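# Loop a rubber band around two bench dogs

## Task

Wrap the rubber band around both bench dogs, exactly one loop around each, so the band sits against the sides of the dogs above the board and not on their tops; at the end the board has to lie flat and motionless on the table.

## Robot and tools

Robot: two arms, left_arm and right_arm, standing on opposite sides of the table. In the scene frame the table centre is the origin, +z is up, the table top is at z = +0.020 m, and left_arm's base sits at y = +0.444 with right_arm's at y = -0.463. The arm names do not match image sides. Each gripper's fingers point along its own +x and close along its y. The reported end_effector_position is the point between the fingers, 3 to 4 cm back from the tips; only the outer 1.5 cm of each finger face is flat.

Frames: hand positions, orientations, velocities and targets in results are in that arm's own base frame. cam_low and the table use the scene frame. Every offset you send is along the axes of that arm's current Hand target.

execute_actions(actions, cameras): actions is a list of actions, each a table of up to 15 rows, one row per 1/30 s step; a short table repeats its last row to fill 15 steps. Every row has 14 numbers in [-1, 1]: left_arm dx, dy, dz, rx, ry, rz, opening, then right_arm the same seven. The six pose numbers are an offset from the Hand target as it stood when that action began, not from the previous row; 1.0 equals 0.6 m or 180 degrees, and rx, ry, rz form one rotation vector. Sending the same offset again moves further. All zeros re-commands the current Hand target. The opening is absolute: +1 fully open (0.080 m), -1 fully closed, empty fingers meet near -0.78. Closing from fully open needs about 0.6 s. Images appear only for an empty actions list or when cameras names them; an unknown camera name invalidates the call.

move(target, speed, blend, opening_speed, grip_force, blocking, cameras): target is one 14-number row in the same layout and scale, or a list of up to 15 such rows; every row is an offset from the Hand targets at the move's start, not from the previous row. The grippers travel in straight lines and all arms finish together; paths run at least 0.5 s and are cut off after 10 s. speed is top path speed in m/s (0.002 to 4.3, default 0.25; turning up to twice that in rad/s), one value or one per target. blend in metres rounds corners in a list; 0 stops at each. opening_speed (0.2 or more per second on the -1..+1 scale) ramps the fingers. grip_force is newtons per finger pad, 8 to 34, one value or one per arm, and stays set. blocking=false returns after about 0.5 s while the move continues. Moves do not avoid obstacles or the other arm; grippers lag, stray and can overshoot speed, especially with a nearly straight arm. Keep paths away from an arm's own base. The result adds a move: line: done, off_target, moving, held, blocked or fault, plus limits (paced = pose clipped, held = steps withheld). Done means at rest within 8 mm and 2 degrees; neither done nor off_target tells you about contact. Blocked means the gripper stopped far from its goal and now holds there, pressing less.

wait(seconds 0 to 10) lets the scene run with the last commands. stop brakes a running move. zoom_image(camera, region [x0, y0, x1, y1], at most 504 by 504 pixels) enlarges part of the newest image from cam_low, cam_left_wrist or cam_right_wrist. finished_scene(scene) ends the scene permanently; the goal must hold without the robot.

Results: Hand target is the last commanded pose after clipping; grippers often rest short of it, and only a new command (even zeros) asks again, so send the missing distance if needed. Orientation commands are clipped to within 32 degrees of the measured one each step. grip_measured uses the command scale and may be off by about 2 mm; to hold something, command about 0.08 below the reading at first touch. grip_effort_n is motor effort (negative closing), not pad force. Joint velocities may read within noise. External joint torques estimate outside load, with friction and error. Wrist depth gives a 7x7 grid of distances in mm ahead of each wrist camera; - means no value. Camera calibrations are listed per camera and may be slightly off.

Cautions: nothing may fall off the table. Avoid drops, releasing moving parts, fast impacts and hard pushes; contact force grows with speed and with how far the target lies past the contact. Any contact or squeeze between the two arms or grippers can fail the scene, and the clearance check does not guard grippers or wrist cameras. Do not strain camera cables. Load limits (N m): waist 17, shoulder 21.1, elbow 20.4, wrist pitch 3.37, wrist yaw 3.48, wrist roll 3.48; reaching one stops that arm for 10 s. Holding loads, stretched poses or pushing at unreachable targets heat motors: MOTOR HOT from 50 °C, a stop at 95 °C. Large single-step jumps can cause an over-speed stop. Friction and play can leave a gripper low, short or tilted, and small moves may go sideways; check the pose after each move and correct tilt. To release a push, command the target back past the gripper. Loose objects may get brief random nudges.

Each tool is called after "Emit:" as name([rows], argument=value, ...), one row to a line, values as JSON.

## Session

Emit:
execute_actions(actions=[])

Scene clock: 0.00 s.
left_arm: end_effector_position=(+0.2347, +0.2987, +0.2271) grip_measured=+0.076 grip_effort_n=n/a end_effector_quat_wxyz=(+0.957, +0.175, +0.213, -0.088) | right_arm: end_effector_position=(+0.2241, -0.0947, +0.1580) grip_measured=-0.754 grip_effort_n=n/a end_effector_quat_wxyz=(+0.748, +0.242, +0.185, -0.589)
Joint positions: left_arm=[1.261 1.685 1.405 -0.893 1.075 1.463 0.038] | right_arm=[0.13 1.205 0.799 -0.933 0.956 1.464 0.001]
Joint velocities: within noise
Joint torques (N m): no reading
External joint torques (N m): no reading
Motor temperatures (°C): left_arm=[24 27 25 26 30 25] | right_arm=[22 26 25 24 26 31]
Heat: left arm: hottest wrist yaw 30 °C (+0.0 °C/min); right arm: hottest wrist roll 31 °C (+0.0 °C/min).
Wrist depth (mm): cam_left_wrist=[1652 1440 1567 687 683 737 683 / 1533 - 1639 756 692 638 - / - - 1853 - 494 466 426 / 2243 1902 1678 552 442 401 368 / 1776 1665 1555 452 - 356 329 / - - - - - 74 - / - - - 361 - 71 -] | cam_right_wrist=[2167 2447 2447 2299 2299 2346 2188 / 2107 1996 1614 1792 1962 1881 1835 / 1806 1724 1673 1614 1614 1637 1614 / 438 431 423 1487 1396 1440 1354 / 401 397 399 394 381 371 352 / 367 364 - 74 75 342 - / - - - - - - -]
Hand target: left_arm +0.2352, +0.2989, +0.2279; +0.958, +0.175, +0.210, -0.087 | right_arm +0.2249, -0.0951, +0.1592; +0.749, +0.244, +0.179, -0.590
Tool commands: left_gripper/opening=+0.076109 right_gripper/opening=-0.777778

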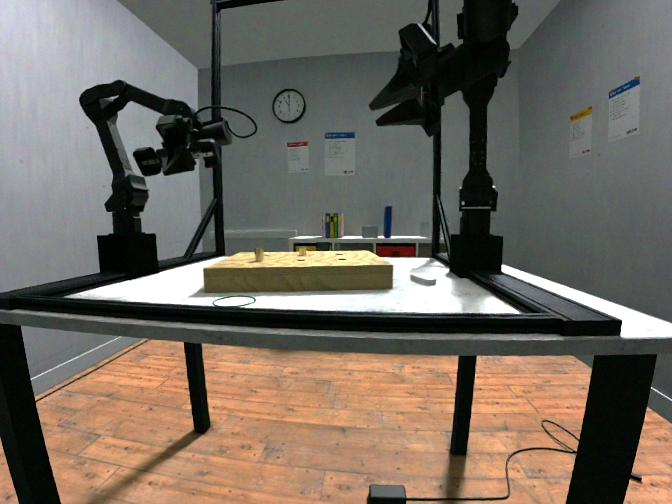

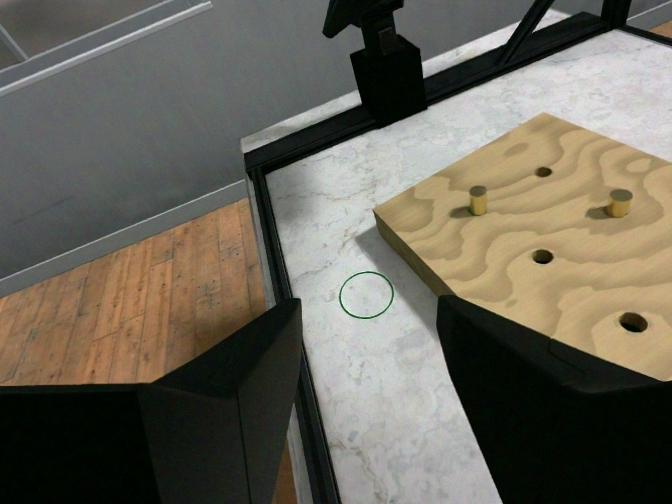

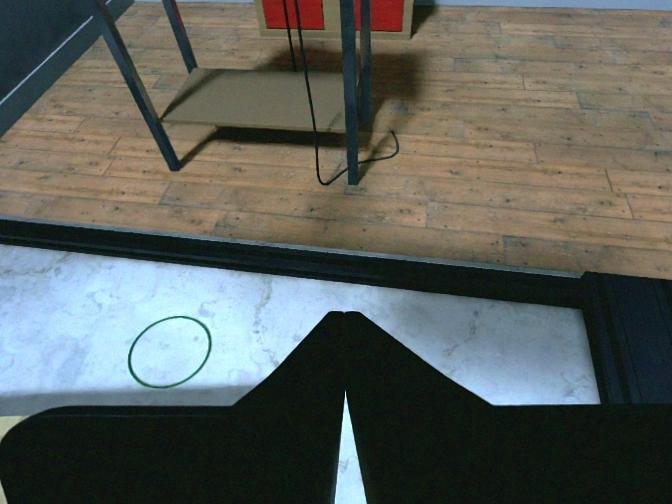

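Emit:
zoom_image(camera="cam_left_wrist", region=[336, 100, 672, 352])

Emit:
zoom_image(camera="cam_low", region=[190, 230, 442, 320])

Scaled by 1.500 from the camera's 672x504 image, which has a finer 960x720 frame.

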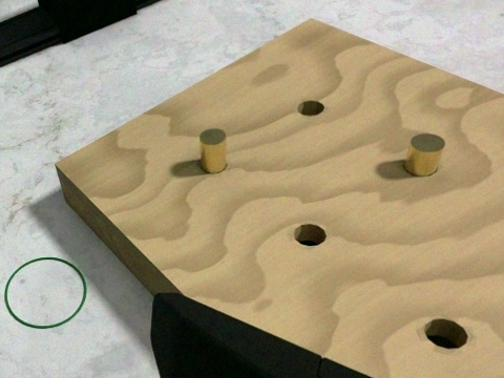

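Scaled by 2.000 from the camera's 672x504 image, which has a finer 960x720 frame.

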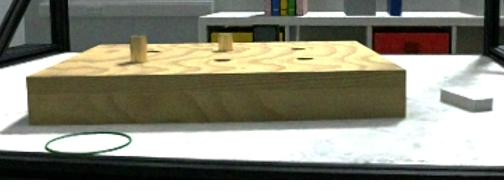

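Emit:
move(target=[0,0,0,0,0,0,0.076, 0.325,0.222,-0.079,-0.119,0.312,0.009,-0.2], cameras=["all"])

Scene clock: 62.93 s.
left_arm: end_effector_position=(+0.2347, +0.2987, +0.2271) grip_measured=+0.076 grip_effort_n=2.1 end_effector_quat_wxyz=(+0.957, +0.175, +0.213, -0.088) | right_arm: end_effector_position=(+0.3992, -0.1965, +0.0356) grip_measured=-0.204 grip_effort_n=16.5 end_effector_quat_wxyz=(+0.614, +0.359, +0.606, -0.356)
Joint positions: left_arm=[1.261 1.685 1.405 -0.893 1.075 1.463 0.038] | right_arm=[-0.459 2.294 1.864 -1.129 -0.003 0.6 0.026]
Joint torques (N m): left_arm=[0.04 -7.63 6.81 0.71 0.61 -0.04] | right_arm=[0.03 -11.11 7.08 -0.13 -0.06 -0.1]
External joint torques (N m): left_arm=[0.08 -0.44 0.47 -0.09 0.05 -0.02] | right_arm=[0.04 -0.44 1.47 -0.48 -0.09 -0.1]
Motor temperatures (°C): left_arm=[24 36 30 26 31 25] | right_arm=[22 28 30 25 27 31]
Heat: left arm: hottest shoulder 36 °C (+8.0 °C/min); right arm: hottest wrist roll 31 °C (+0.0 °C/min).
Wrist depth (mm): cam_left_wrist=[- 255 245 696 658 710 - / - - 234 656 690 565 574 / - - 247 325 492 465 424 / 1973 1955 1626 - 441 400 370 / 1791 1665 1459 454 105 356 330 / - - - 414 374 74 - / - - - 349 - 71 -] | cam_right_wrist=[167 168 171 172 165 162 910 / 176 178 181 183 187 185 175 / 187 189 193 194 198 201 203 / 199 202 205 208 211 215 217 / 176 190 214 221 222 230 235 / 167 - 73 184 80 241 251 / - - 76 194 - - -]
Hand target: left_arm +0.2352, +0.2989, +0.2279; +0.958, +0.175, +0.210, -0.087 | right_arm +0.4019, -0.1981, +0.0325; +0.616, +0.356, +0.608, -0.354
Off the commanded pose: left_arm 0.001 m, 0 deg | right_arm 0.004 m, 0 deg.
move: done
camera_calibration:
cam_right_wrist: T_world_to_cam=[[-0.866125, -0.498558, 0.0356033, 0.25026], [-0.455031, 0.81597, 0.356567, 0.357001], [-0.206821, 0.292631, -0.933591, 0.258496], [0, 0, 0, 1]] pos_world=[0.432665, -0.242177, 0.105124]

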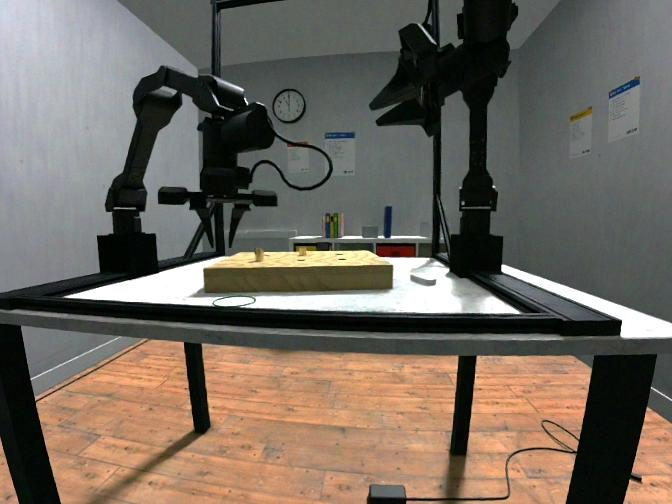

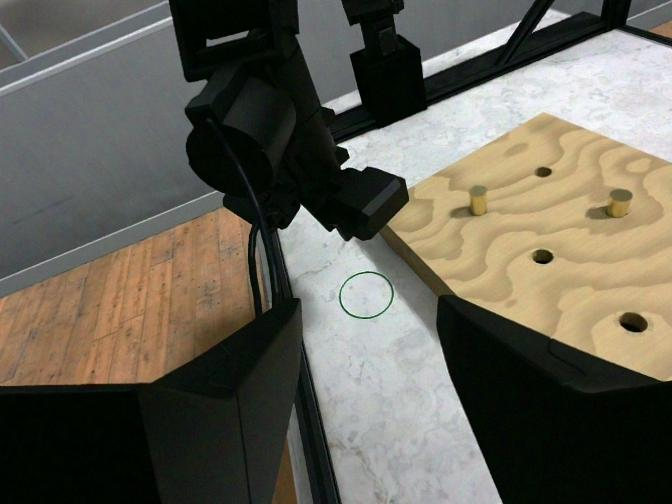

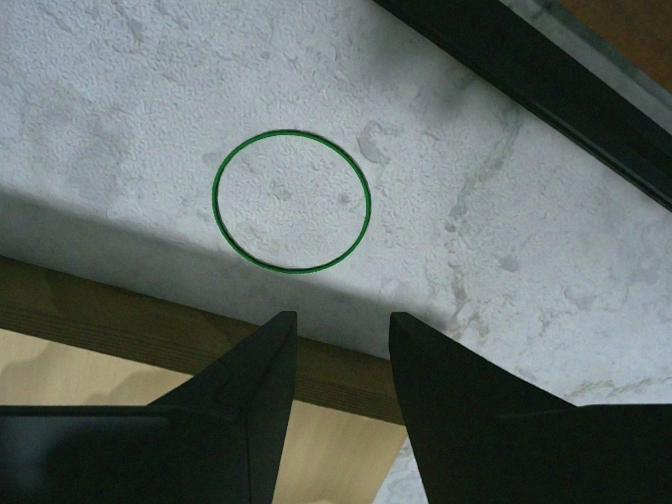

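Emit:
move(target=[0,0,0,0,0,0,0.076, 0.1,-0.0225,0.015,0,0,0,-0.3], cameras=["cam_right_wrist"])

Scene clock: 73.90 s.
left_arm: end_effector_position=(+0.2347, +0.2987, +0.2271) grip_measured=+0.076 grip_effort_n=2.1 end_effector_quat_wxyz=(+0.957, +0.175, +0.213, -0.088) | right_arm: end_effector_position=(+0.3968, -0.2139, -0.0217) grip_measured=-0.297 grip_effort_n=-16.0 end_effector_quat_wxyz=(+0.617, +0.359, +0.603, -0.355)
Joint positions: left_arm=[1.261 1.685 1.405 -0.893 1.075 1.463 0.038] | right_arm=[-0.496 2.377 1.774 -0.947 -0.005 0.564 0.022]
Joint torques (N m): left_arm=[-0.05 -7.64 6.75 0.72 0.62 -0.05] | right_arm=[0.19 -12.08 4.4 0.42 -0.02 -0.1]
External joint torques (N m): left_arm=[-0.05 -0.52 0.51 -0.07 0.07 -0.04] | right_arm=[0.12 -1.25 -0.97 0.05 -0.04 -0.1]
Motor temperatures (°C): left_arm=[24 37 30 26 31 25] | right_arm=[22 33 30 24 27 30]
Heat: left arm: hottest shoulder 37 °C (+6.0 °C/min); right arm: hottest shoulder 33 °C (+7.0 °C/min).
Wrist depth (mm): cam_left_wrist=[- 1469 272 619 668 701 706 / - - 285 715 696 522 - / 1652 - 281 369 494 469 425 / 1886 1869 341 365 441 399 373 / 1869 1665 1555 - - 355 329 / - - - 401 369 74 - / - - - 369 356 71 -] | cam_right_wrist=[- 119 120 121 106 106 126 / - 126 127 130 130 121 114 / 132 133 135 137 138 141 136 / 139 142 143 150 149 150 153 / 150 153 152 155 155 162 164 / - - - 166 81 168 174 / - - - 168 - - -]
Hand target: left_arm +0.2352, +0.2989, +0.2279; +0.958, +0.175, +0.210, -0.087 | right_arm +0.3953, -0.2128, -0.0276; +0.616, +0.356, +0.608, -0.354
Off the commanded pose: left_arm 0.001 m, 0 deg | right_arm 0.006 m, 1 deg.
move: done
camera_calibration:
cam_right_wrist: T_world_to_cam=[[-0.866694, -0.497947, 0.0298454, 0.241765], [-0.45759, 0.817424, 0.3499, 0.391692], [-0.198628, 0.289599, -0.936312, 0.205703], [0, 0, 0, 1]] pos_world=[0.429629, -0.259364, 0.0483337]
Images, in order (width x height): cam_right_wrist 672x504.

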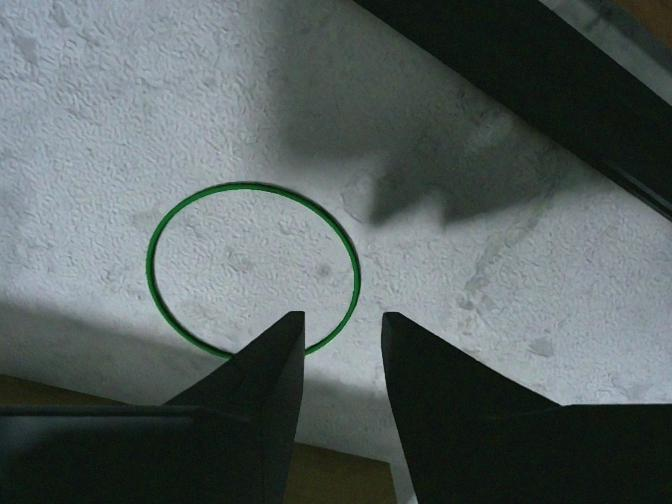

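Emit:
move(target=[0,0,0,0,0,0,0.076, 0.038,-0.008,-0.004,0,0,0,-0.3], speed=0.08, cameras=["cam_right_wrist","cam_low"])

Scene clock: 77.43 s.
left_arm: end_effector_position=(+0.2347, +0.2987, +0.2271) grip_measured=+0.076 grip_effort_n=2.1 end_effector_quat_wxyz=(+0.957, +0.175, +0.213, -0.088) | right_arm: end_effector_position=(+0.3943, -0.2135, -0.0418) grip_measured=-0.297 grip_effort_n=-16.0 end_effector_quat_wxyz=(+0.621, +0.358, +0.601, -0.354)
Joint positions: left_arm=[1.261 1.685 1.405 -0.893 1.075 1.463 0.038] | right_arm=[-0.498 2.395 1.719 -0.867 -0.005 0.558 0.022]
Joint torques (N m): left_arm=[-0.05 -7.67 6.78 0.7 0.62 -0.07] | right_arm=[-0.32 -11.33 3.79 0.48 -0.03 -0.07]
External joint torques (N m): left_arm=[-0.05 -0.54 0.56 -0.08 0.07 -0.06] | right_arm=[-0.32 -0.46 -1.48 0.09 -0.05 -0.07]
Heat: left arm: hottest shoulder 37 °C (+6.1 °C/min); right arm: hottest shoulder 35 °C (+8.1 °C/min).
Wrist depth (mm): cam_left_wrist=[1384 1411 291 672 642 750 - / 1590 1459 293 676 701 634 - / 1732 1869 304 360 504 466 431 / 1955 1955 318 382 441 401 371 / 1761 1678 1544 489 - 358 329 / - - - 404 - 74 - / - - - 341 - 71 -] | cam_right_wrist=[- 102 103 104 105 88 90 / 107 108 109 112 110 113 94 / - 116 115 117 119 119 123 / - 121 123 124 126 129 128 / 129 128 130 132 132 136 140 / - - - 142 81 143 147 / - - - 154 - - -]
Hand target: left_arm +0.2352, +0.2989, +0.2279; +0.958, +0.175, +0.210, -0.087 | right_arm +0.3902, -0.2132, -0.0505; +0.616, +0.356, +0.608, -0.354
Off the commanded pose: left_arm 0.001 m, 0 deg | right_arm 0.010 m, 1 deg.
move: off_target (right_arm)
camera_calibration:
cam_right_wrist: T_world_to_cam=[[-0.864778, -0.501473, 0.026148, 0.238779], [-0.463223, 0.816754, 0.344002, 0.399103], [-0.193864, 0.285373, -0.938605, 0.183333], [0, 0, 0, 1]] pos_world=[0.426907, -0.258546, 0.0285418]
Images, in order (width x height): cam_low 672x504, cam_right_wrist 672x504.

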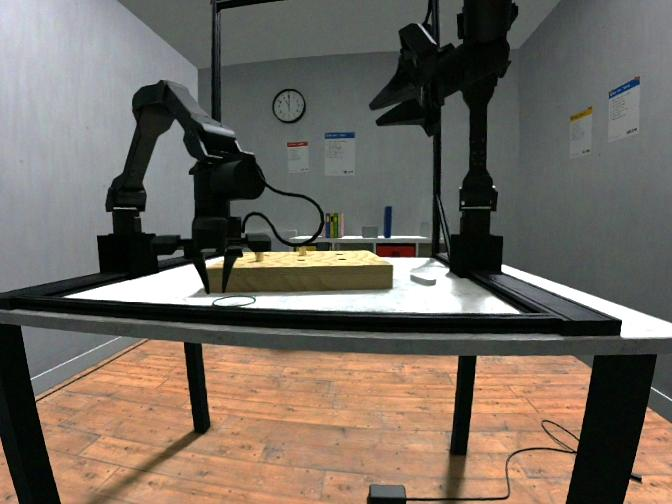

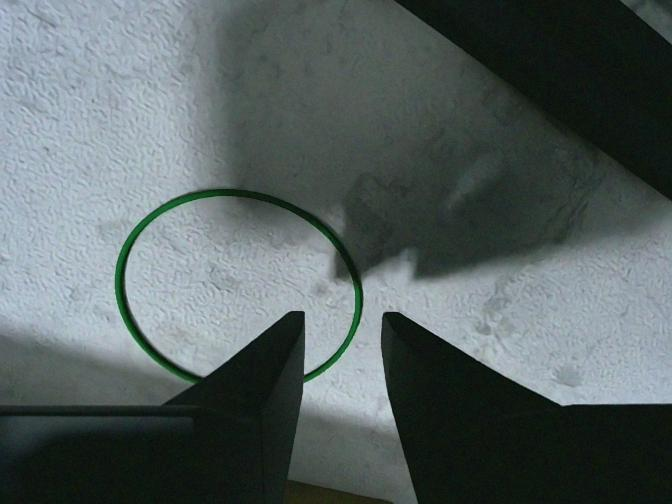

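Emit:
move(target=[0,0,0,0,0,0,0.076, 0.012,-0.01,0,0,0,0,-0.3], speed=0.05, cameras=["cam_right_wrist","cam_low"])

Emit:
zoom_image(camera="cam_low", region=[180, 250, 300, 320])

Scene clock: 80.77 s.
left_arm: end_effector_position=(+0.2347, +0.2987, +0.2271) grip_measured=+0.076 grip_effort_n=1.6 end_effector_quat_wxyz=(+0.957, +0.175, +0.213, -0.088) | right_arm: end_effector_position=(+0.3894, -0.2173, -0.0482) grip_measured=-0.297 grip_effort_n=-16.0 end_effector_quat_wxyz=(+0.621, +0.358, +0.600, -0.355)
Joint positions: left_arm=[1.261 1.685 1.405 -0.893 1.075 1.463 0.038] | right_arm=[-0.51 2.396 1.692 -0.838 -0.005 0.547 0.022]
Joint torques (N m): left_arm=[-0.09 -7.7 6.79 0.71 0.63 -0.03] | right_arm=[-0.13 -11.1 3.64 0.49 -0.03 -0.11]
External joint torques (N m): left_arm=[-0.13 -0.58 0.59 -0.06 0.08 -0.01] | right_arm=[-0.13 -0.3 -1.56 0.12 -0.05 -0.11]
Heat: left arm: hottest shoulder 37 °C (+5.0 °C/min); right arm: hottest shoulder 36 °C (+9.0 °C/min).
Wrist depth (mm): cam_left_wrist=[1402 - 306 683 662 717 730 / - - 306 670 666 537 - / - 1776 312 362 488 466 423 / 1937 1869 323 388 446 400 370 / 1837 1614 1567 470 385 356 331 / - - - - - 74 - / - - - 361 337 71 -] | cam_right_wrist=[- 97 97 99 98 83 85 / - 102 104 - 106 104 89 / 108 109 109 111 112 113 114 / - 115 118 118 121 122 122 / 122 124 123 125 125 130 131 / - - - 135 81 135 140 / - - - 146 - - -]
Hand target: left_arm +0.2352, +0.2989, +0.2279; +0.958, +0.175, +0.210, -0.087 | right_arm +0.3851, -0.2162, -0.0576; +0.616, +0.356, +0.608, -0.354
Off the commanded pose: left_arm 0.001 m, 0 deg | right_arm 0.011 m, 1 deg.
move: off_target (right_arm)
camera_calibration:
cam_right_wrist: T_world_to_cam=[[-0.865723, -0.499871, 0.0255518, 0.233506], [-0.462184, 0.817962, 0.342526, 0.401834], [-0.192119, 0.284723, -0.939161, 0.176593], [0, 0, 0, 1]] pos_world=[0.4218, -0.262242, 0.0222437]
Images, in order (width x height): cam_low 672x504, cam_right_wrist 672x504.

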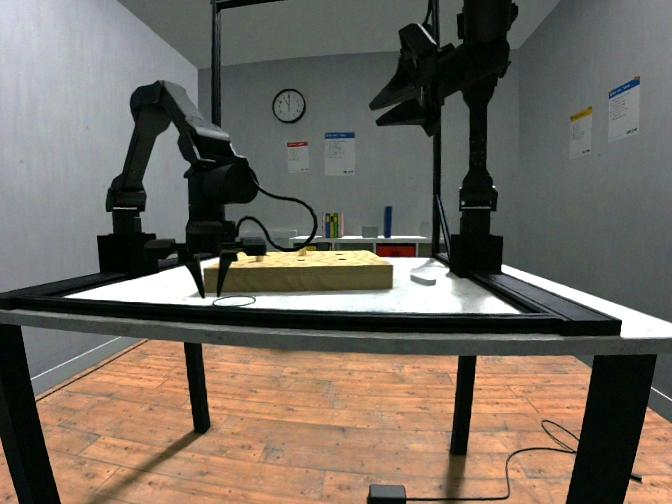

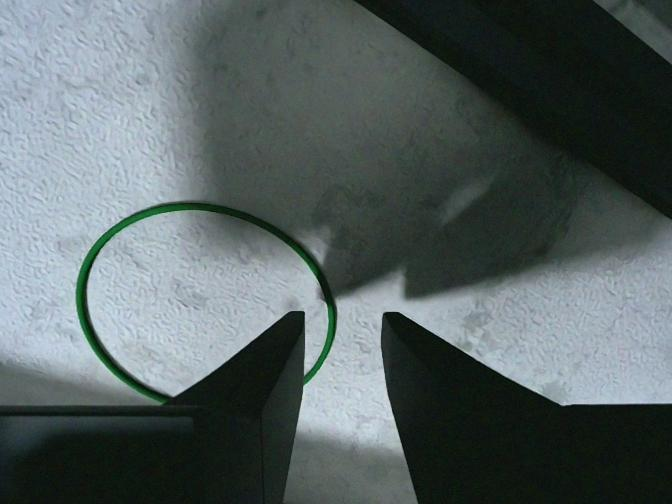

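Scaled by 4.200 from the camera's 672x504 image, which has a finer 960x720 frame.

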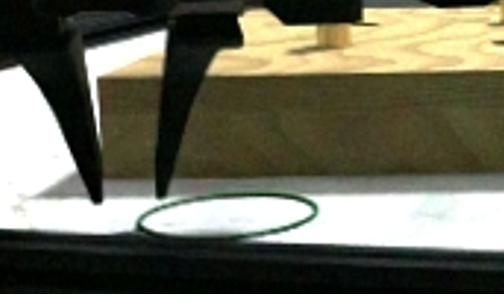

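Emit:
move(target=[0,0,0,0,0,0,0.076, 0.011,0.003,-0.004,0,0,0,-0.3], speed=0.05, cameras=["cam_right_wrist","cam_low"])

Emit:
zoom_image(camera="cam_low", region=[180, 250, 300, 320])

Scene clock: 88.00 s.
left_arm: end_effector_position=(+0.2347, +0.2987, +0.2271) grip_measured=+0.076 grip_effort_n=2.1 end_effector_quat_wxyz=(+0.957, +0.175, +0.213, -0.088) | right_arm: end_effector_position=(+0.3890, -0.2163, -0.0550) grip_measured=-0.297 grip_effort_n=-16.0 end_effector_quat_wxyz=(+0.621, +0.358, +0.600, -0.354)
Joint positions: left_arm=[1.261 1.685 1.405 -0.893 1.075 1.463 0.038] | right_arm=[-0.509 2.405 1.679 -0.815 -0.005 0.547 0.022]
Joint torques (N m): left_arm=[-0.06 -7.76 6.8 0.71 0.63 0] | right_arm=[0.3 -11.17 3.64 0.48 -0.04 0.14]
External joint torques (N m): left_arm=[-0.09 -0.53 0.5 -0.08 0.08 0.01] | right_arm=[0.39 -0.41 -1.51 0.08 -0.07 0.14]
Motor temperatures (°C): left_arm=[24 38 30 26 31 25] | right_arm=[22 38 30 25 27 30]
Heat: left arm: hottest shoulder 38 °C (+5.0 °C/min); right arm: hottest shoulder 38 °C (+11.0 °C/min).
Wrist depth (mm): cam_left_wrist=[1253 1357 305 660 710 735 701 / - - 309 708 681 625 - / 1718 - 320 365 485 467 426 / 1991 1837 327 395 442 404 369 / 1761 1614 1567 - - 359 331 / - - - - - 74 - / - - - 357 344 71 -] | cam_right_wrist=[- 91 91 93 94 76 77 / - 96 97 98 99 101 83 / - 102 103 104 104 105 107 / - 108 109 111 112 115 115 / - 117 116 117 118 121 123 / - - - 126 81 127 130 / - - - 138 - - -]
Hand target: left_arm +0.2352, +0.2989, +0.2279; +0.958, +0.175, +0.210, -0.087 | right_arm +0.3854, -0.2133, -0.0643; +0.615, +0.356, +0.608, -0.354
Off the commanded pose: left_arm 0.001 m, 0 deg | right_arm 0.010 m, 1 deg.
move: off_target (right_arm)
camera_calibration:
cam_right_wrist: T_world_to_cam=[[-0.864965, -0.501197, 0.0252332, 0.233259], [-0.463621, 0.817338, 0.342073, 0.403654], [-0.19207, 0.284182, -0.939335, 0.169704], [0, 0, 0, 1]] pos_world=[0.421499, -0.26124, 0.0154443]
Images, in order (width x height): cam_low 672x504, cam_right_wrist 672x504.

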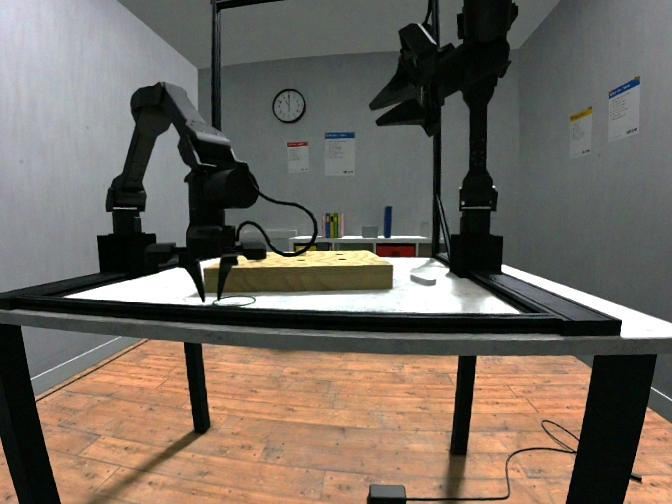

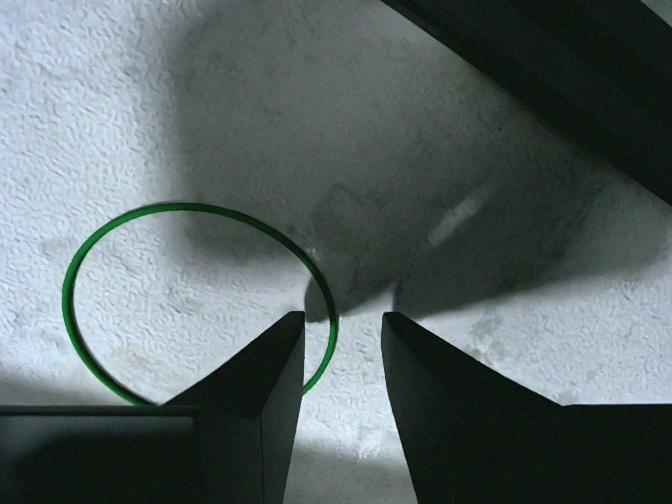

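Scaled by 4.200 from the camera's 672x504 image, which has a finer 960x720 frame.

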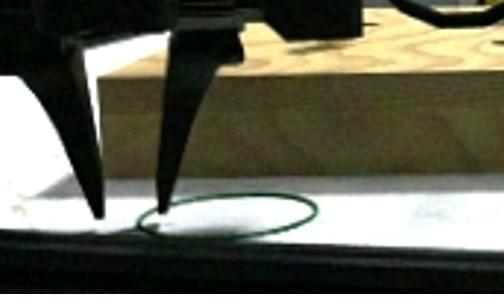

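Emit:
move(target=[0,0,0,0,0,0,0.076, 0.007,-0.002,-0.002,0,0,0,-0.3], speed=0.03, cameras=["cam_right_wrist","cam_low"])

Emit:
zoom_image(camera="cam_low", region=[180, 250, 300, 320])

Scene clock: 90.80 s.
left_arm: end_effector_position=(+0.2347, +0.2987, +0.2271) grip_measured=+0.076 grip_effort_n=2.1 end_effector_quat_wxyz=(+0.957, +0.175, +0.213, -0.088) | right_arm: end_effector_position=(+0.3878, -0.2156, -0.0592) grip_measured=-0.297 grip_effort_n=-16.0 end_effector_quat_wxyz=(+0.621, +0.358, +0.600, -0.354)
Joint positions: left_arm=[1.261 1.685 1.405 -0.893 1.075 1.463 0.038] | right_arm=[-0.509 2.407 1.665 -0.798 -0.005 0.547 0.022]
Joint torques (N m): left_arm=[-0.08 -7.76 6.68 0.73 0.62 -0.04] | right_arm=[0.21 -11.12 3.6 0.5 0 0.07]
External joint torques (N m): left_arm=[-0.08 -0.64 0.45 -0.06 0.06 -0.03] | right_arm=[0.21 -0.23 -1.59 0.1 -0.03 0.08]
Heat: left arm: hottest shoulder 38 °C (+4.0 °C/min); right arm: hottest shoulder 38 °C (+11.0 °C/min).
Wrist depth (mm): cam_left_wrist=[- 1626 312 602 730 725 722 / 1533 - 310 710 713 510 602 / - 1806 328 380 497 466 424 / 1886 1869 321 392 439 401 372 / 1732 1691 1567 450 - 357 327 / - - - 423 - 74 - / - - - 353 - 71 -] | cam_right_wrist=[- 88 88 89 90 - 73 / - 92 93 95 95 96 79 / - 98 99 100 102 101 102 / 103 104 105 106 109 108 111 / - 112 111 114 113 117 119 / - - - 121 81 122 126 / - - - 132 - - -]
Hand target: left_arm +0.2352, +0.2989, +0.2279; +0.958, +0.175, +0.210, -0.087 | right_arm +0.3838, -0.2128, -0.0685; +0.616, +0.356, +0.608, -0.354
Off the commanded pose: left_arm 0.001 m, 0 deg | right_arm 0.010 m, 1 deg.
move: off_target (right_arm)
camera_calibration:
cam_right_wrist: T_world_to_cam=[[-0.864981, -0.501178, 0.0250711, 0.232604], [-0.463714, 0.817418, 0.341757, 0.403978], [-0.191775, 0.283987, -0.939454, 0.165137], [0, 0, 0, 1]] pos_world=[0.420198, -0.260539, 0.0112447]
Images, in order (width x height): cam_low 672x504, cam_right_wrist 672x504.

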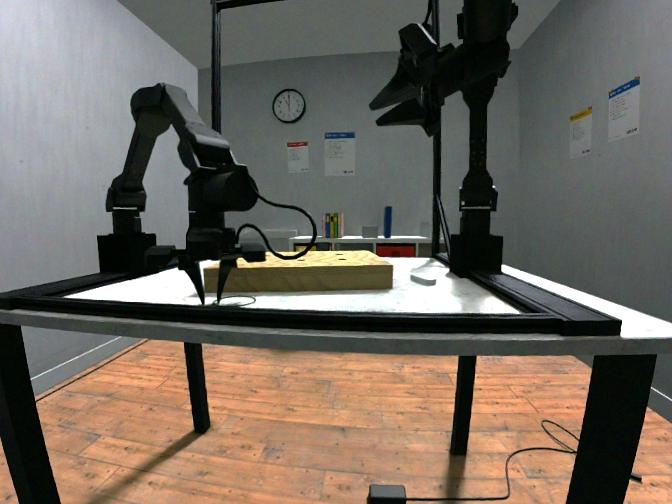

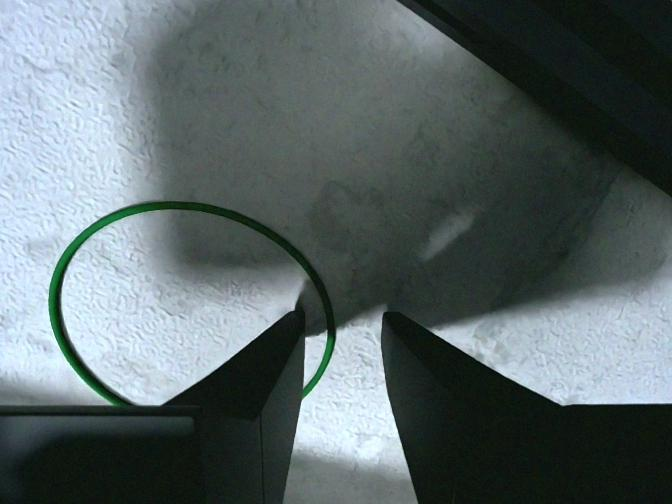

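Scaled by 4.200 from the camera's 672x504 image, which has a finer 960x720 frame.

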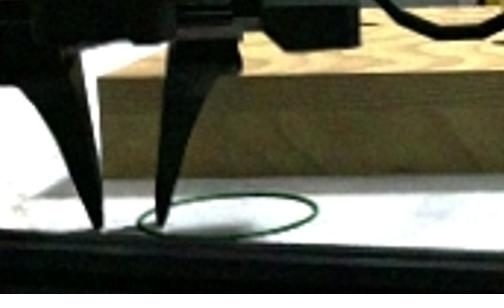

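Emit:
move([
  [0,0,0,0,0,0,0.076, 0.003,-0.002,0,0,0,0,-0.3],
  [0,0,0,0,0,0,0.076, 0.003,-0.002,0,0,0,0,-1],
], speed=0.03, opening_speed=0.8, cameras=["cam_right_wrist","cam_low"])

Emit:
zoom_image(camera="cam_low", region=[180, 250, 300, 320])

Scene clock: 95.20 s.
left_arm: end_effector_position=(+0.2347, +0.2987, +0.2271) grip_measured=+0.076 grip_effort_n=2.1 end_effector_quat_wxyz=(+0.957, +0.175, +0.213, -0.088) | right_arm: end_effector_position=(+0.3880, -0.2152, -0.0605) grip_measured=-0.756 grip_effort_n=-83.5 end_effector_quat_wxyz=(+0.622, +0.358, +0.599, -0.354)
Joint positions: left_arm=[1.261 1.685 1.405 -0.893 1.075 1.463 0.038] | right_arm=[-0.509 2.408 1.66 -0.79 -0.006 0.547 0.001]
Joint torques (N m): left_arm=[0.03 -7.7 6.72 0.69 0.63 -0.04] | right_arm=[0.1 -10.96 3.43 0.4 -0.01 0.01]
External joint torques (N m): left_arm=[-0.01 -0.58 0.46 -0.1 0.08 -0.02] | right_arm=[0.04 -0.1 -1.77 -0.02 -0.03 0.01]
Heat: left arm: hottest shoulder 38 °C (+4.1 °C/min); right arm: hottest shoulder 38 °C (+11.1 °C/min).
Wrist depth (mm): cam_left_wrist=[- - 312 674 829 715 2029 / - - 309 685 725 507 - / 1500 - 326 352 512 466 424 / 2029 1853 331 393 449 401 368 / 1776 1639 1522 455 386 359 330 / - - - 407 375 74 - / - - - 357 - 71 -] | cam_right_wrist=[- 86 87 88 89 84 73 / - 92 92 94 94 96 81 / - 97 99 99 100 101 103 / - 103 104 105 108 108 109 / 109 111 112 110 113 116 117 / - 117 - 74 75 123 124 / - - - - - - -]
Hand target: left_arm +0.2352, +0.2989, +0.2279; +0.958, +0.175, +0.210, -0.087 | right_arm +0.3829, -0.2134, -0.0703; +0.616, +0.356, +0.608, -0.354
Off the commanded pose: left_arm 0.001 m, 0 deg | right_arm 0.011 m, 1 deg.
move: off_target (right_arm); target 2's new opening was sent with right_arm's hand 0.011 m and 1 deg from that target
camera_calibration:
cam_right_wrist: T_world_to_cam=[[-0.864828, -0.501563, 0.0225209, 0.232772], [-0.465042, 0.817148, 0.340596, 0.404601], [-0.189234, 0.284084, -0.93994, 0.162877], [0, 0, 0, 1]] pos_world=[0.420286, -0.26014, 0.0100465]
Images, in order (width x height): cam_low 672x504, cam_right_wrist 672x504.

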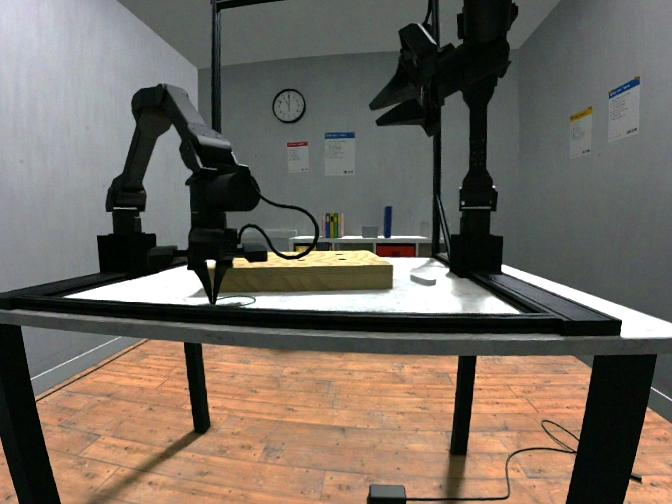

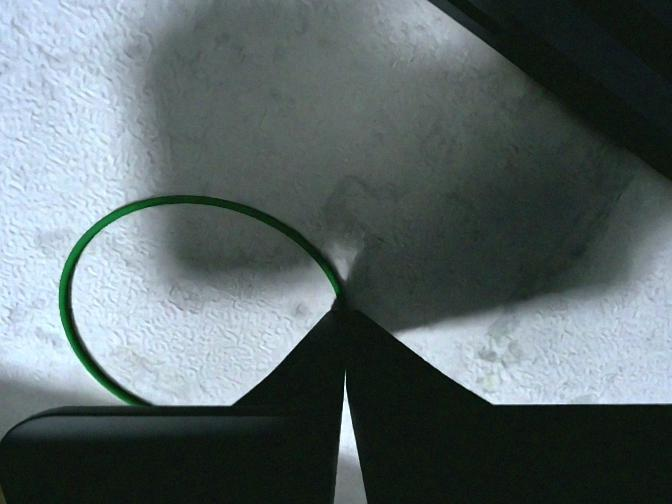

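Scaled by 4.200 from the camera's 672x504 image, which has a finer 960x720 frame.

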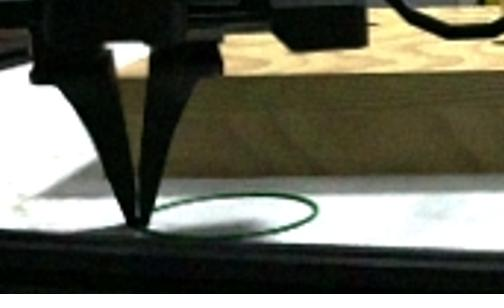

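Emit:
move(target=[0,0,0,0,0,0,0.076, -0.22,0,0,0,0,0,-1], speed=0.15, cameras=["all"])

Emit:
zoom_image(camera="cam_low", region=[160, 180, 310, 300])

Scene clock: 98.50 s.
left_arm: end_effector_position=(+0.2347, +0.2987, +0.2271) grip_measured=+0.076 grip_effort_n=2.1 end_effector_quat_wxyz=(+0.957, +0.175, +0.213, -0.088) | right_arm: end_effector_position=(+0.3784, -0.2099, +0.0550) grip_measured=-0.756 grip_effort_n=-83.5 end_effector_quat_wxyz=(+0.607, +0.358, +0.615, -0.354)
Joint positions: left_arm=[1.261 1.685 1.405 -0.893 1.075 1.463 0.038] | right_arm=[-0.509 2.249 1.866 -1.2 -0.006 0.547 0.001]
Joint torques (N m): left_arm=[-0.2 -7.76 6.74 0.7 0.64 -0.06] | right_arm=[-0.1 -13.53 6.91 -0.16 0 -0.02]
External joint torques (N m): left_arm=[-0.23 -0.57 0.47 -0.09 0.08 -0.04] | right_arm=[-0.1 -3.11 1.26 -0.49 -0.02 -0.02]
Heat: left arm: hottest shoulder 38 °C (+3.0 °C/min); right arm: hottest shoulder 39 °C (+12.1 °C/min).
Wrist depth (mm): cam_left_wrist=[1411 257 249 623 1626 708 - / 1500 230 252 717 - 515 - / 1705 1902 315 322 505 467 426 / 1955 1902 1626 - 443 404 371 / 1791 1652 513 439 386 356 333 / - - - 402 375 74 - / - - - 367 - 71 -] | cam_right_wrist=[182 185 187 189 176 907 952 / 194 195 197 201 204 191 989 / 206 209 210 216 218 223 210 / 217 223 226 231 235 240 243 / 185 198 231 244 253 259 263 / 192 194 - 74 75 276 282 / - - - - - - -]
Hand target: left_arm +0.2352, +0.2989, +0.2279; +0.958, +0.175, +0.210, -0.087 | right_arm +0.3814, -0.2129, +0.0617; +0.616, +0.356, +0.608, -0.354
Off the commanded pose: left_arm 0.001 m, 0 deg | right_arm 0.008 m, 1 deg.
move: done
camera_calibration:
cam_right_wrist: T_world_to_cam=[[-0.863509, -0.502301, 0.0452361, 0.222683], [-0.451122, 0.809388, 0.376004, 0.347625], [-0.225481, 0.304276, -0.925513, 0.285331], [0, 0, 0, 1]] pos_world=[0.413446, -0.256329, 0.123295]

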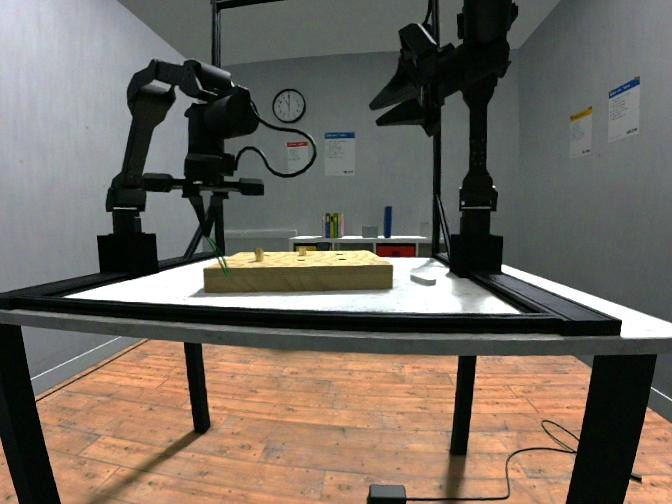

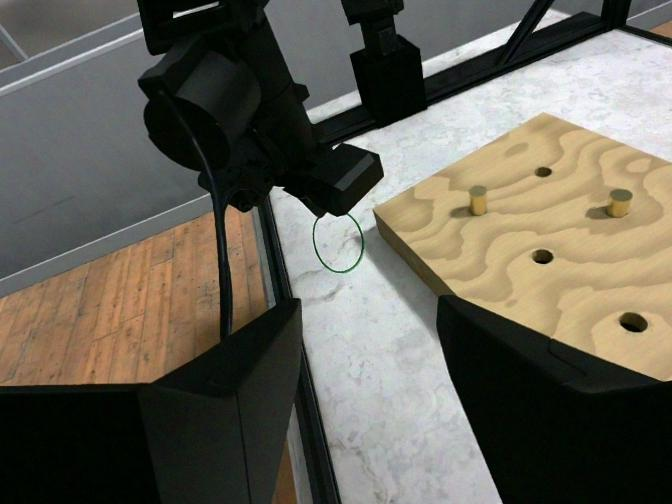

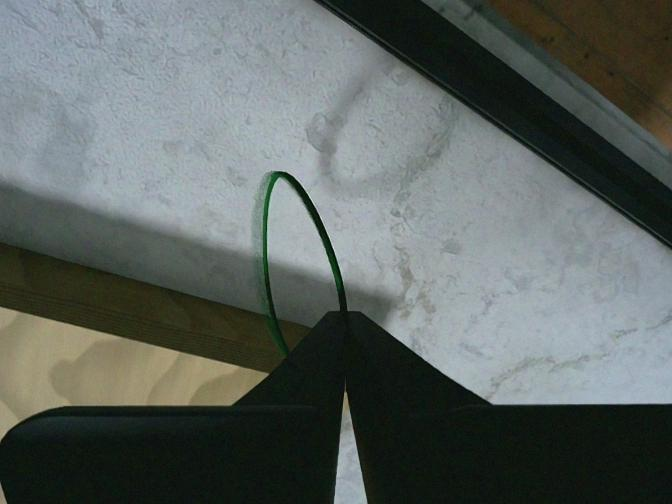

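Scaled by 3.360 from the camera's 672x504 image, which has a finer 960x720 frame.

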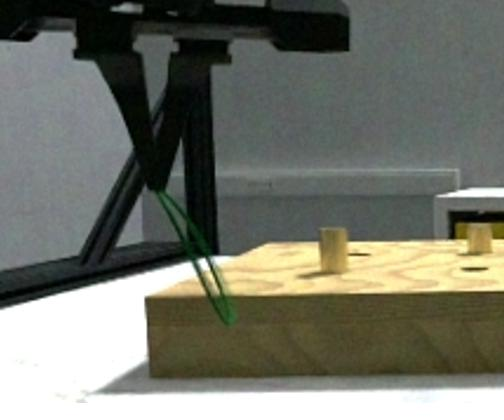

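Emit:
move([
  [0,0,0,0,0,0,0.076, -0.11,0,0,0,0,0,-1],
  [0,0,0,0,0,0,0.076, -0.11,0.158,-0.275,-0.15,0,0,-1],
], speed=0.2, blend=[0.03,0], cameras=["all"])

Emit:
zoom_image(camera="cam_low", region=[190, 150, 394, 300])

Scene clock: 108.50 s.
left_arm: end_effector_position=(+0.2347, +0.2987, +0.2271) grip_measured=+0.076 grip_effort_n=2.1 end_effector_quat_wxyz=(+0.957, +0.175, +0.213, -0.088) | right_arm: end_effector_position=(+0.3826, -0.0210, +0.1245) grip_measured=-0.756 grip_effort_n=-83.5 end_effector_quat_wxyz=(+0.678, +0.200, +0.679, -0.198)
Joint positions: left_arm=[1.261 1.685 1.405 -0.893 1.075 1.463 0.038] | right_arm=[-0.056 2.005 1.764 -1.33 -0.003 0.515 0.001]
Joint torques (N m): left_arm=[-0.04 -7.7 6.87 0.7 0.64 -0.04] | right_arm=[-0.31 -12.71 4.13 0.43 0.06 0.2]
External joint torques (N m): left_arm=[-0.06 -0.53 0.62 -0.08 0.08 -0.02] | right_arm=[-0.38 -3.9 -1.48 0.12 0.04 0.21]
Motor temperatures (°C): left_arm=[24 38 31 27 30 24] | right_arm=[22 44 31 24 26 30]
Heat: left arm: hottest shoulder 38 °C (+3.0 °C/min); right arm: hottest shoulder 44 °C (+16.1 °C/min). Heating fast: the right arm's shoulder motor: a push or a pull is the cause, and it goes on while you think. Ease it with your next call, before anything else.
Wrist depth (mm): cam_left_wrist=[1511 1393 - 329 316 687 727 / 1776 1652 1806 685 703 604 526 / 1665 - 778 - 509 463 423 / 2049 1853 1691 511 450 398 371 / 1853 1639 1567 - - 357 329 / - - - 407 - 74 - / - - - 348 - 71 -] | cam_right_wrist=[203 206 208 211 217 262 265 / 215 217 220 223 227 276 283 / 229 231 234 236 242 251 304 / 244 246 250 255 260 320 325 / 263 266 266 266 338 344 352 / 339 282 - 74 75 366 375 / - - - - - - -]
Hand target: left_arm +0.2352, +0.2989, +0.2279; +0.958, +0.175, +0.210, -0.087 | right_arm +0.3811, -0.0224, +0.1269; +0.681, +0.202, +0.674, -0.202
Off the commanded pose: left_arm 0.001 m, 0 deg | right_arm 0.003 m, 1 deg.
move: done
camera_calibration:
cam_right_wrist: T_world_to_cam=[[-0.530506, -0.846632, 0.0421527, 0.183681], [-0.780381, 0.507201, 0.365721, 0.29138], [-0.331012, 0.161122, -0.929769, 0.33096], [0, 0, 0, 1]] pos_world=[0.434383, -0.0456028, 0.19341]

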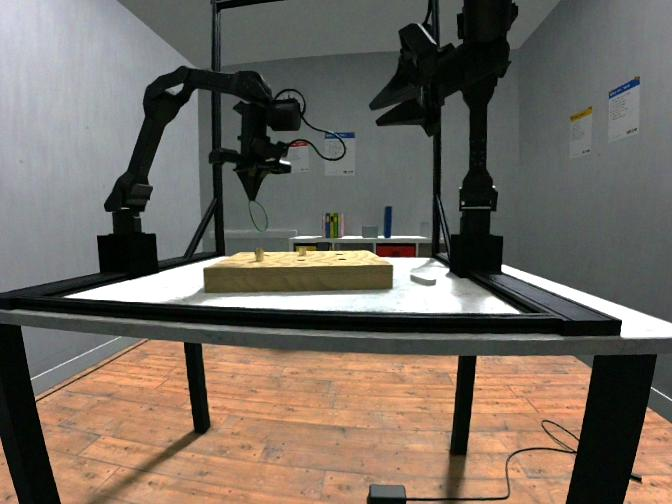

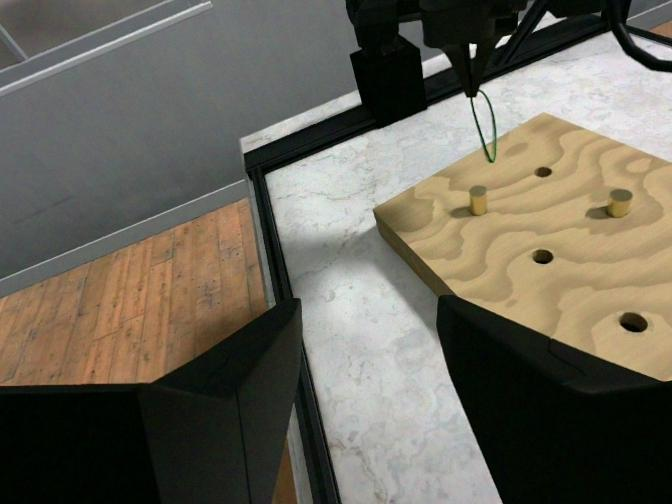

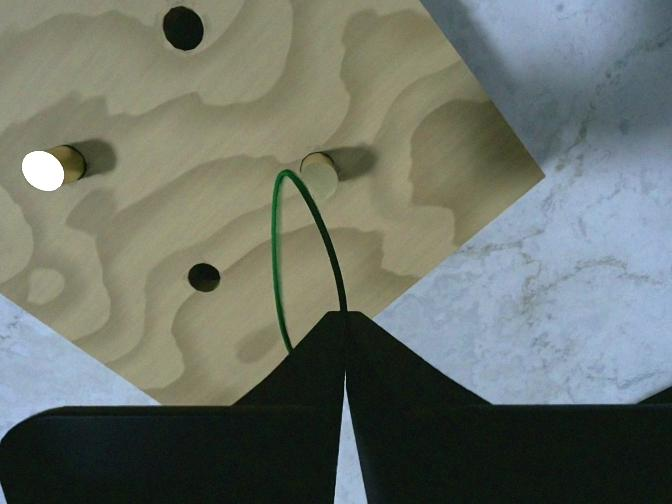

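Scaled by 2.471 from the camera's 672x504 image, which has a finer 960x720 frame.

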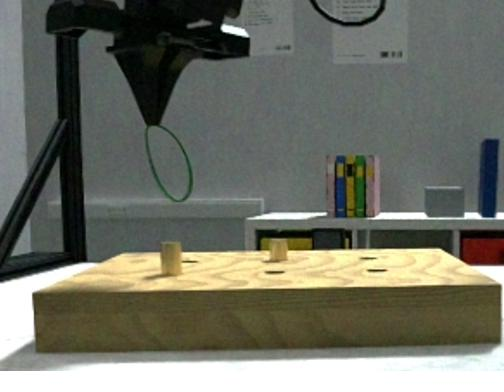

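Emit:
move(target=[0,0,0,0,0,0,0.076, 0.03,0.287,0.03,0,0,0,-1], speed=0.15, cameras=["all"])

Emit:
zoom_image(camera="cam_low", region=[190, 150, 394, 300])

Scene clock: 126.70 s.
left_arm: end_effector_position=(+0.2347, +0.2987, +0.2271) grip_measured=+0.076 grip_effort_n=2.1 end_effector_quat_wxyz=(+0.957, +0.175, +0.213, -0.088) | right_arm: end_effector_position=(+0.4851, +0.1122, +0.1126) grip_measured=-0.756 grip_effort_n=-83.5 end_effector_quat_wxyz=(+0.726, +0.226, +0.627, -0.170)
Joint positions: left_arm=[1.261 1.685 1.405 -0.893 1.075 1.463 0.038] | right_arm=[0.227 2.401 2.345 -1.353 0 0.797 0.001]
Joint torques (N m): left_arm=[-0.04 -7.69 6.72 0.7 0.65 -0.05] | right_arm=[-0.13 -11.83 7.51 0.8 0.1 0.21]
External joint torques (N m): left_arm=[-0.03 -0.5 0.45 -0.08 0.09 -0.04] | right_arm=[-0.23 -0.35 1.64 0.19 0.08 0.21]
Heat: left arm: hottest shoulder 39 °C (+2.0 °C/min); right arm: hottest shoulder 44 °C (+14.1 °C/min).
Wrist depth (mm): cam_left_wrist=[1665 1500 - 650 664 - 275 / - - - 730 708 512 548 / - - 2010 685 499 465 427 / 1973 1937 1626 - 442 399 368 / 1761 1678 1578 - - 354 330 / - - - 395 372 74 - / - - - 359 345 71 -] | cam_right_wrist=[211 206 205 203 202 201 200 / 216 215 214 212 210 210 208 / 277 224 222 221 219 218 217 / 291 290 232 231 227 229 225 / 305 302 296 238 239 239 237 / 318 316 - 74 75 250 247 / - - - - - - -]
Hand target: left_arm +0.2352, +0.2989, +0.2279; +0.958, +0.175, +0.210, -0.087 | right_arm +0.4908, +0.1118, +0.1096; +0.682, +0.202, +0.674, -0.202
Off the commanded pose: left_arm 0.001 m, 0 deg | right_arm 0.006 m, 9 deg.
joint sent to its limit (right arm) — joint 3 (elbow), upper limit, where the elbow is as straight as it goes. The joint targets are off in orientation, not in position.
move: off_target (right_arm)
camera_calibration:
cam_right_wrist: T_world_to_cam=[[-0.527552, -0.846639, -0.069937, 0.362515], [-0.830007, 0.496139, 0.254821, 0.345917], [-0.181043, 0.19248, -0.964456, 0.25996], [0, 0, 0, 1]] pos_world=[0.525423, 0.085259, 0.187927]

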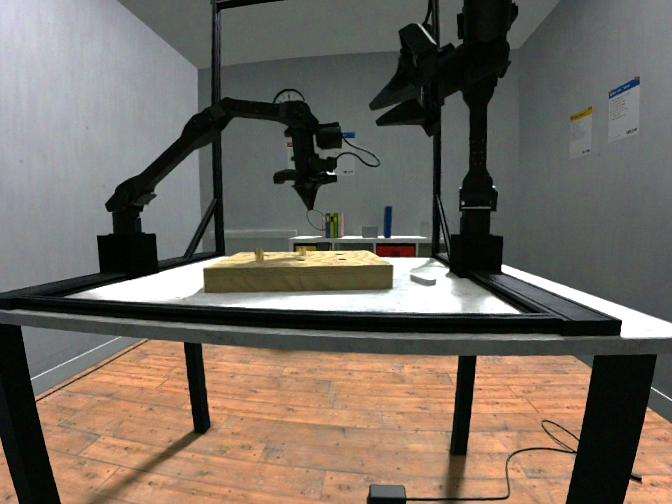

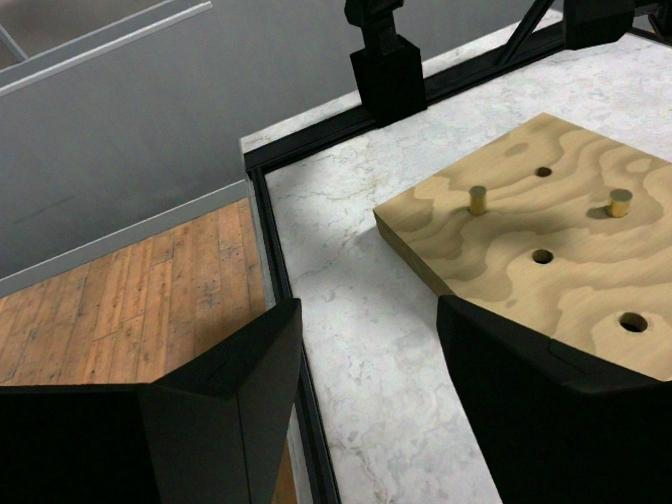

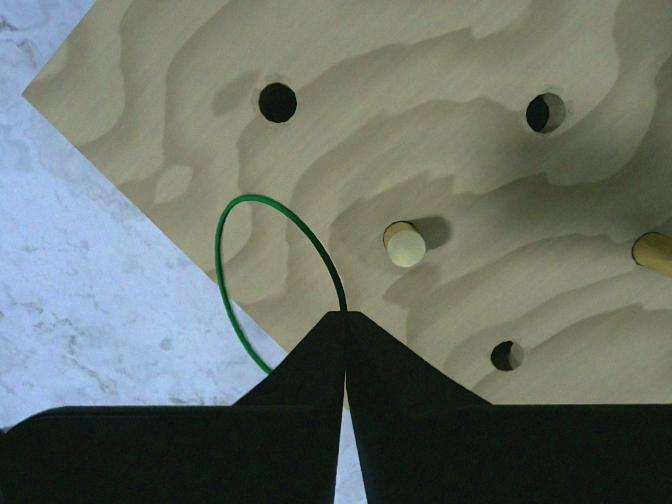

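Scaled by 2.471 from the camera's 672x504 image, which has a finer 960x720 frame.

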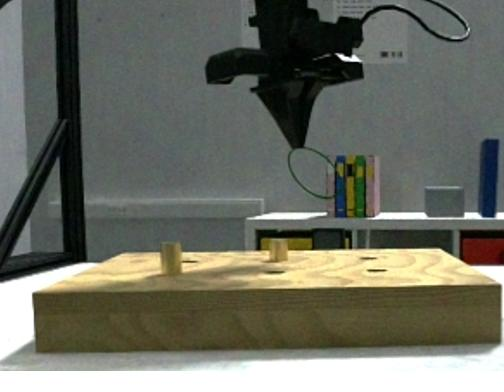

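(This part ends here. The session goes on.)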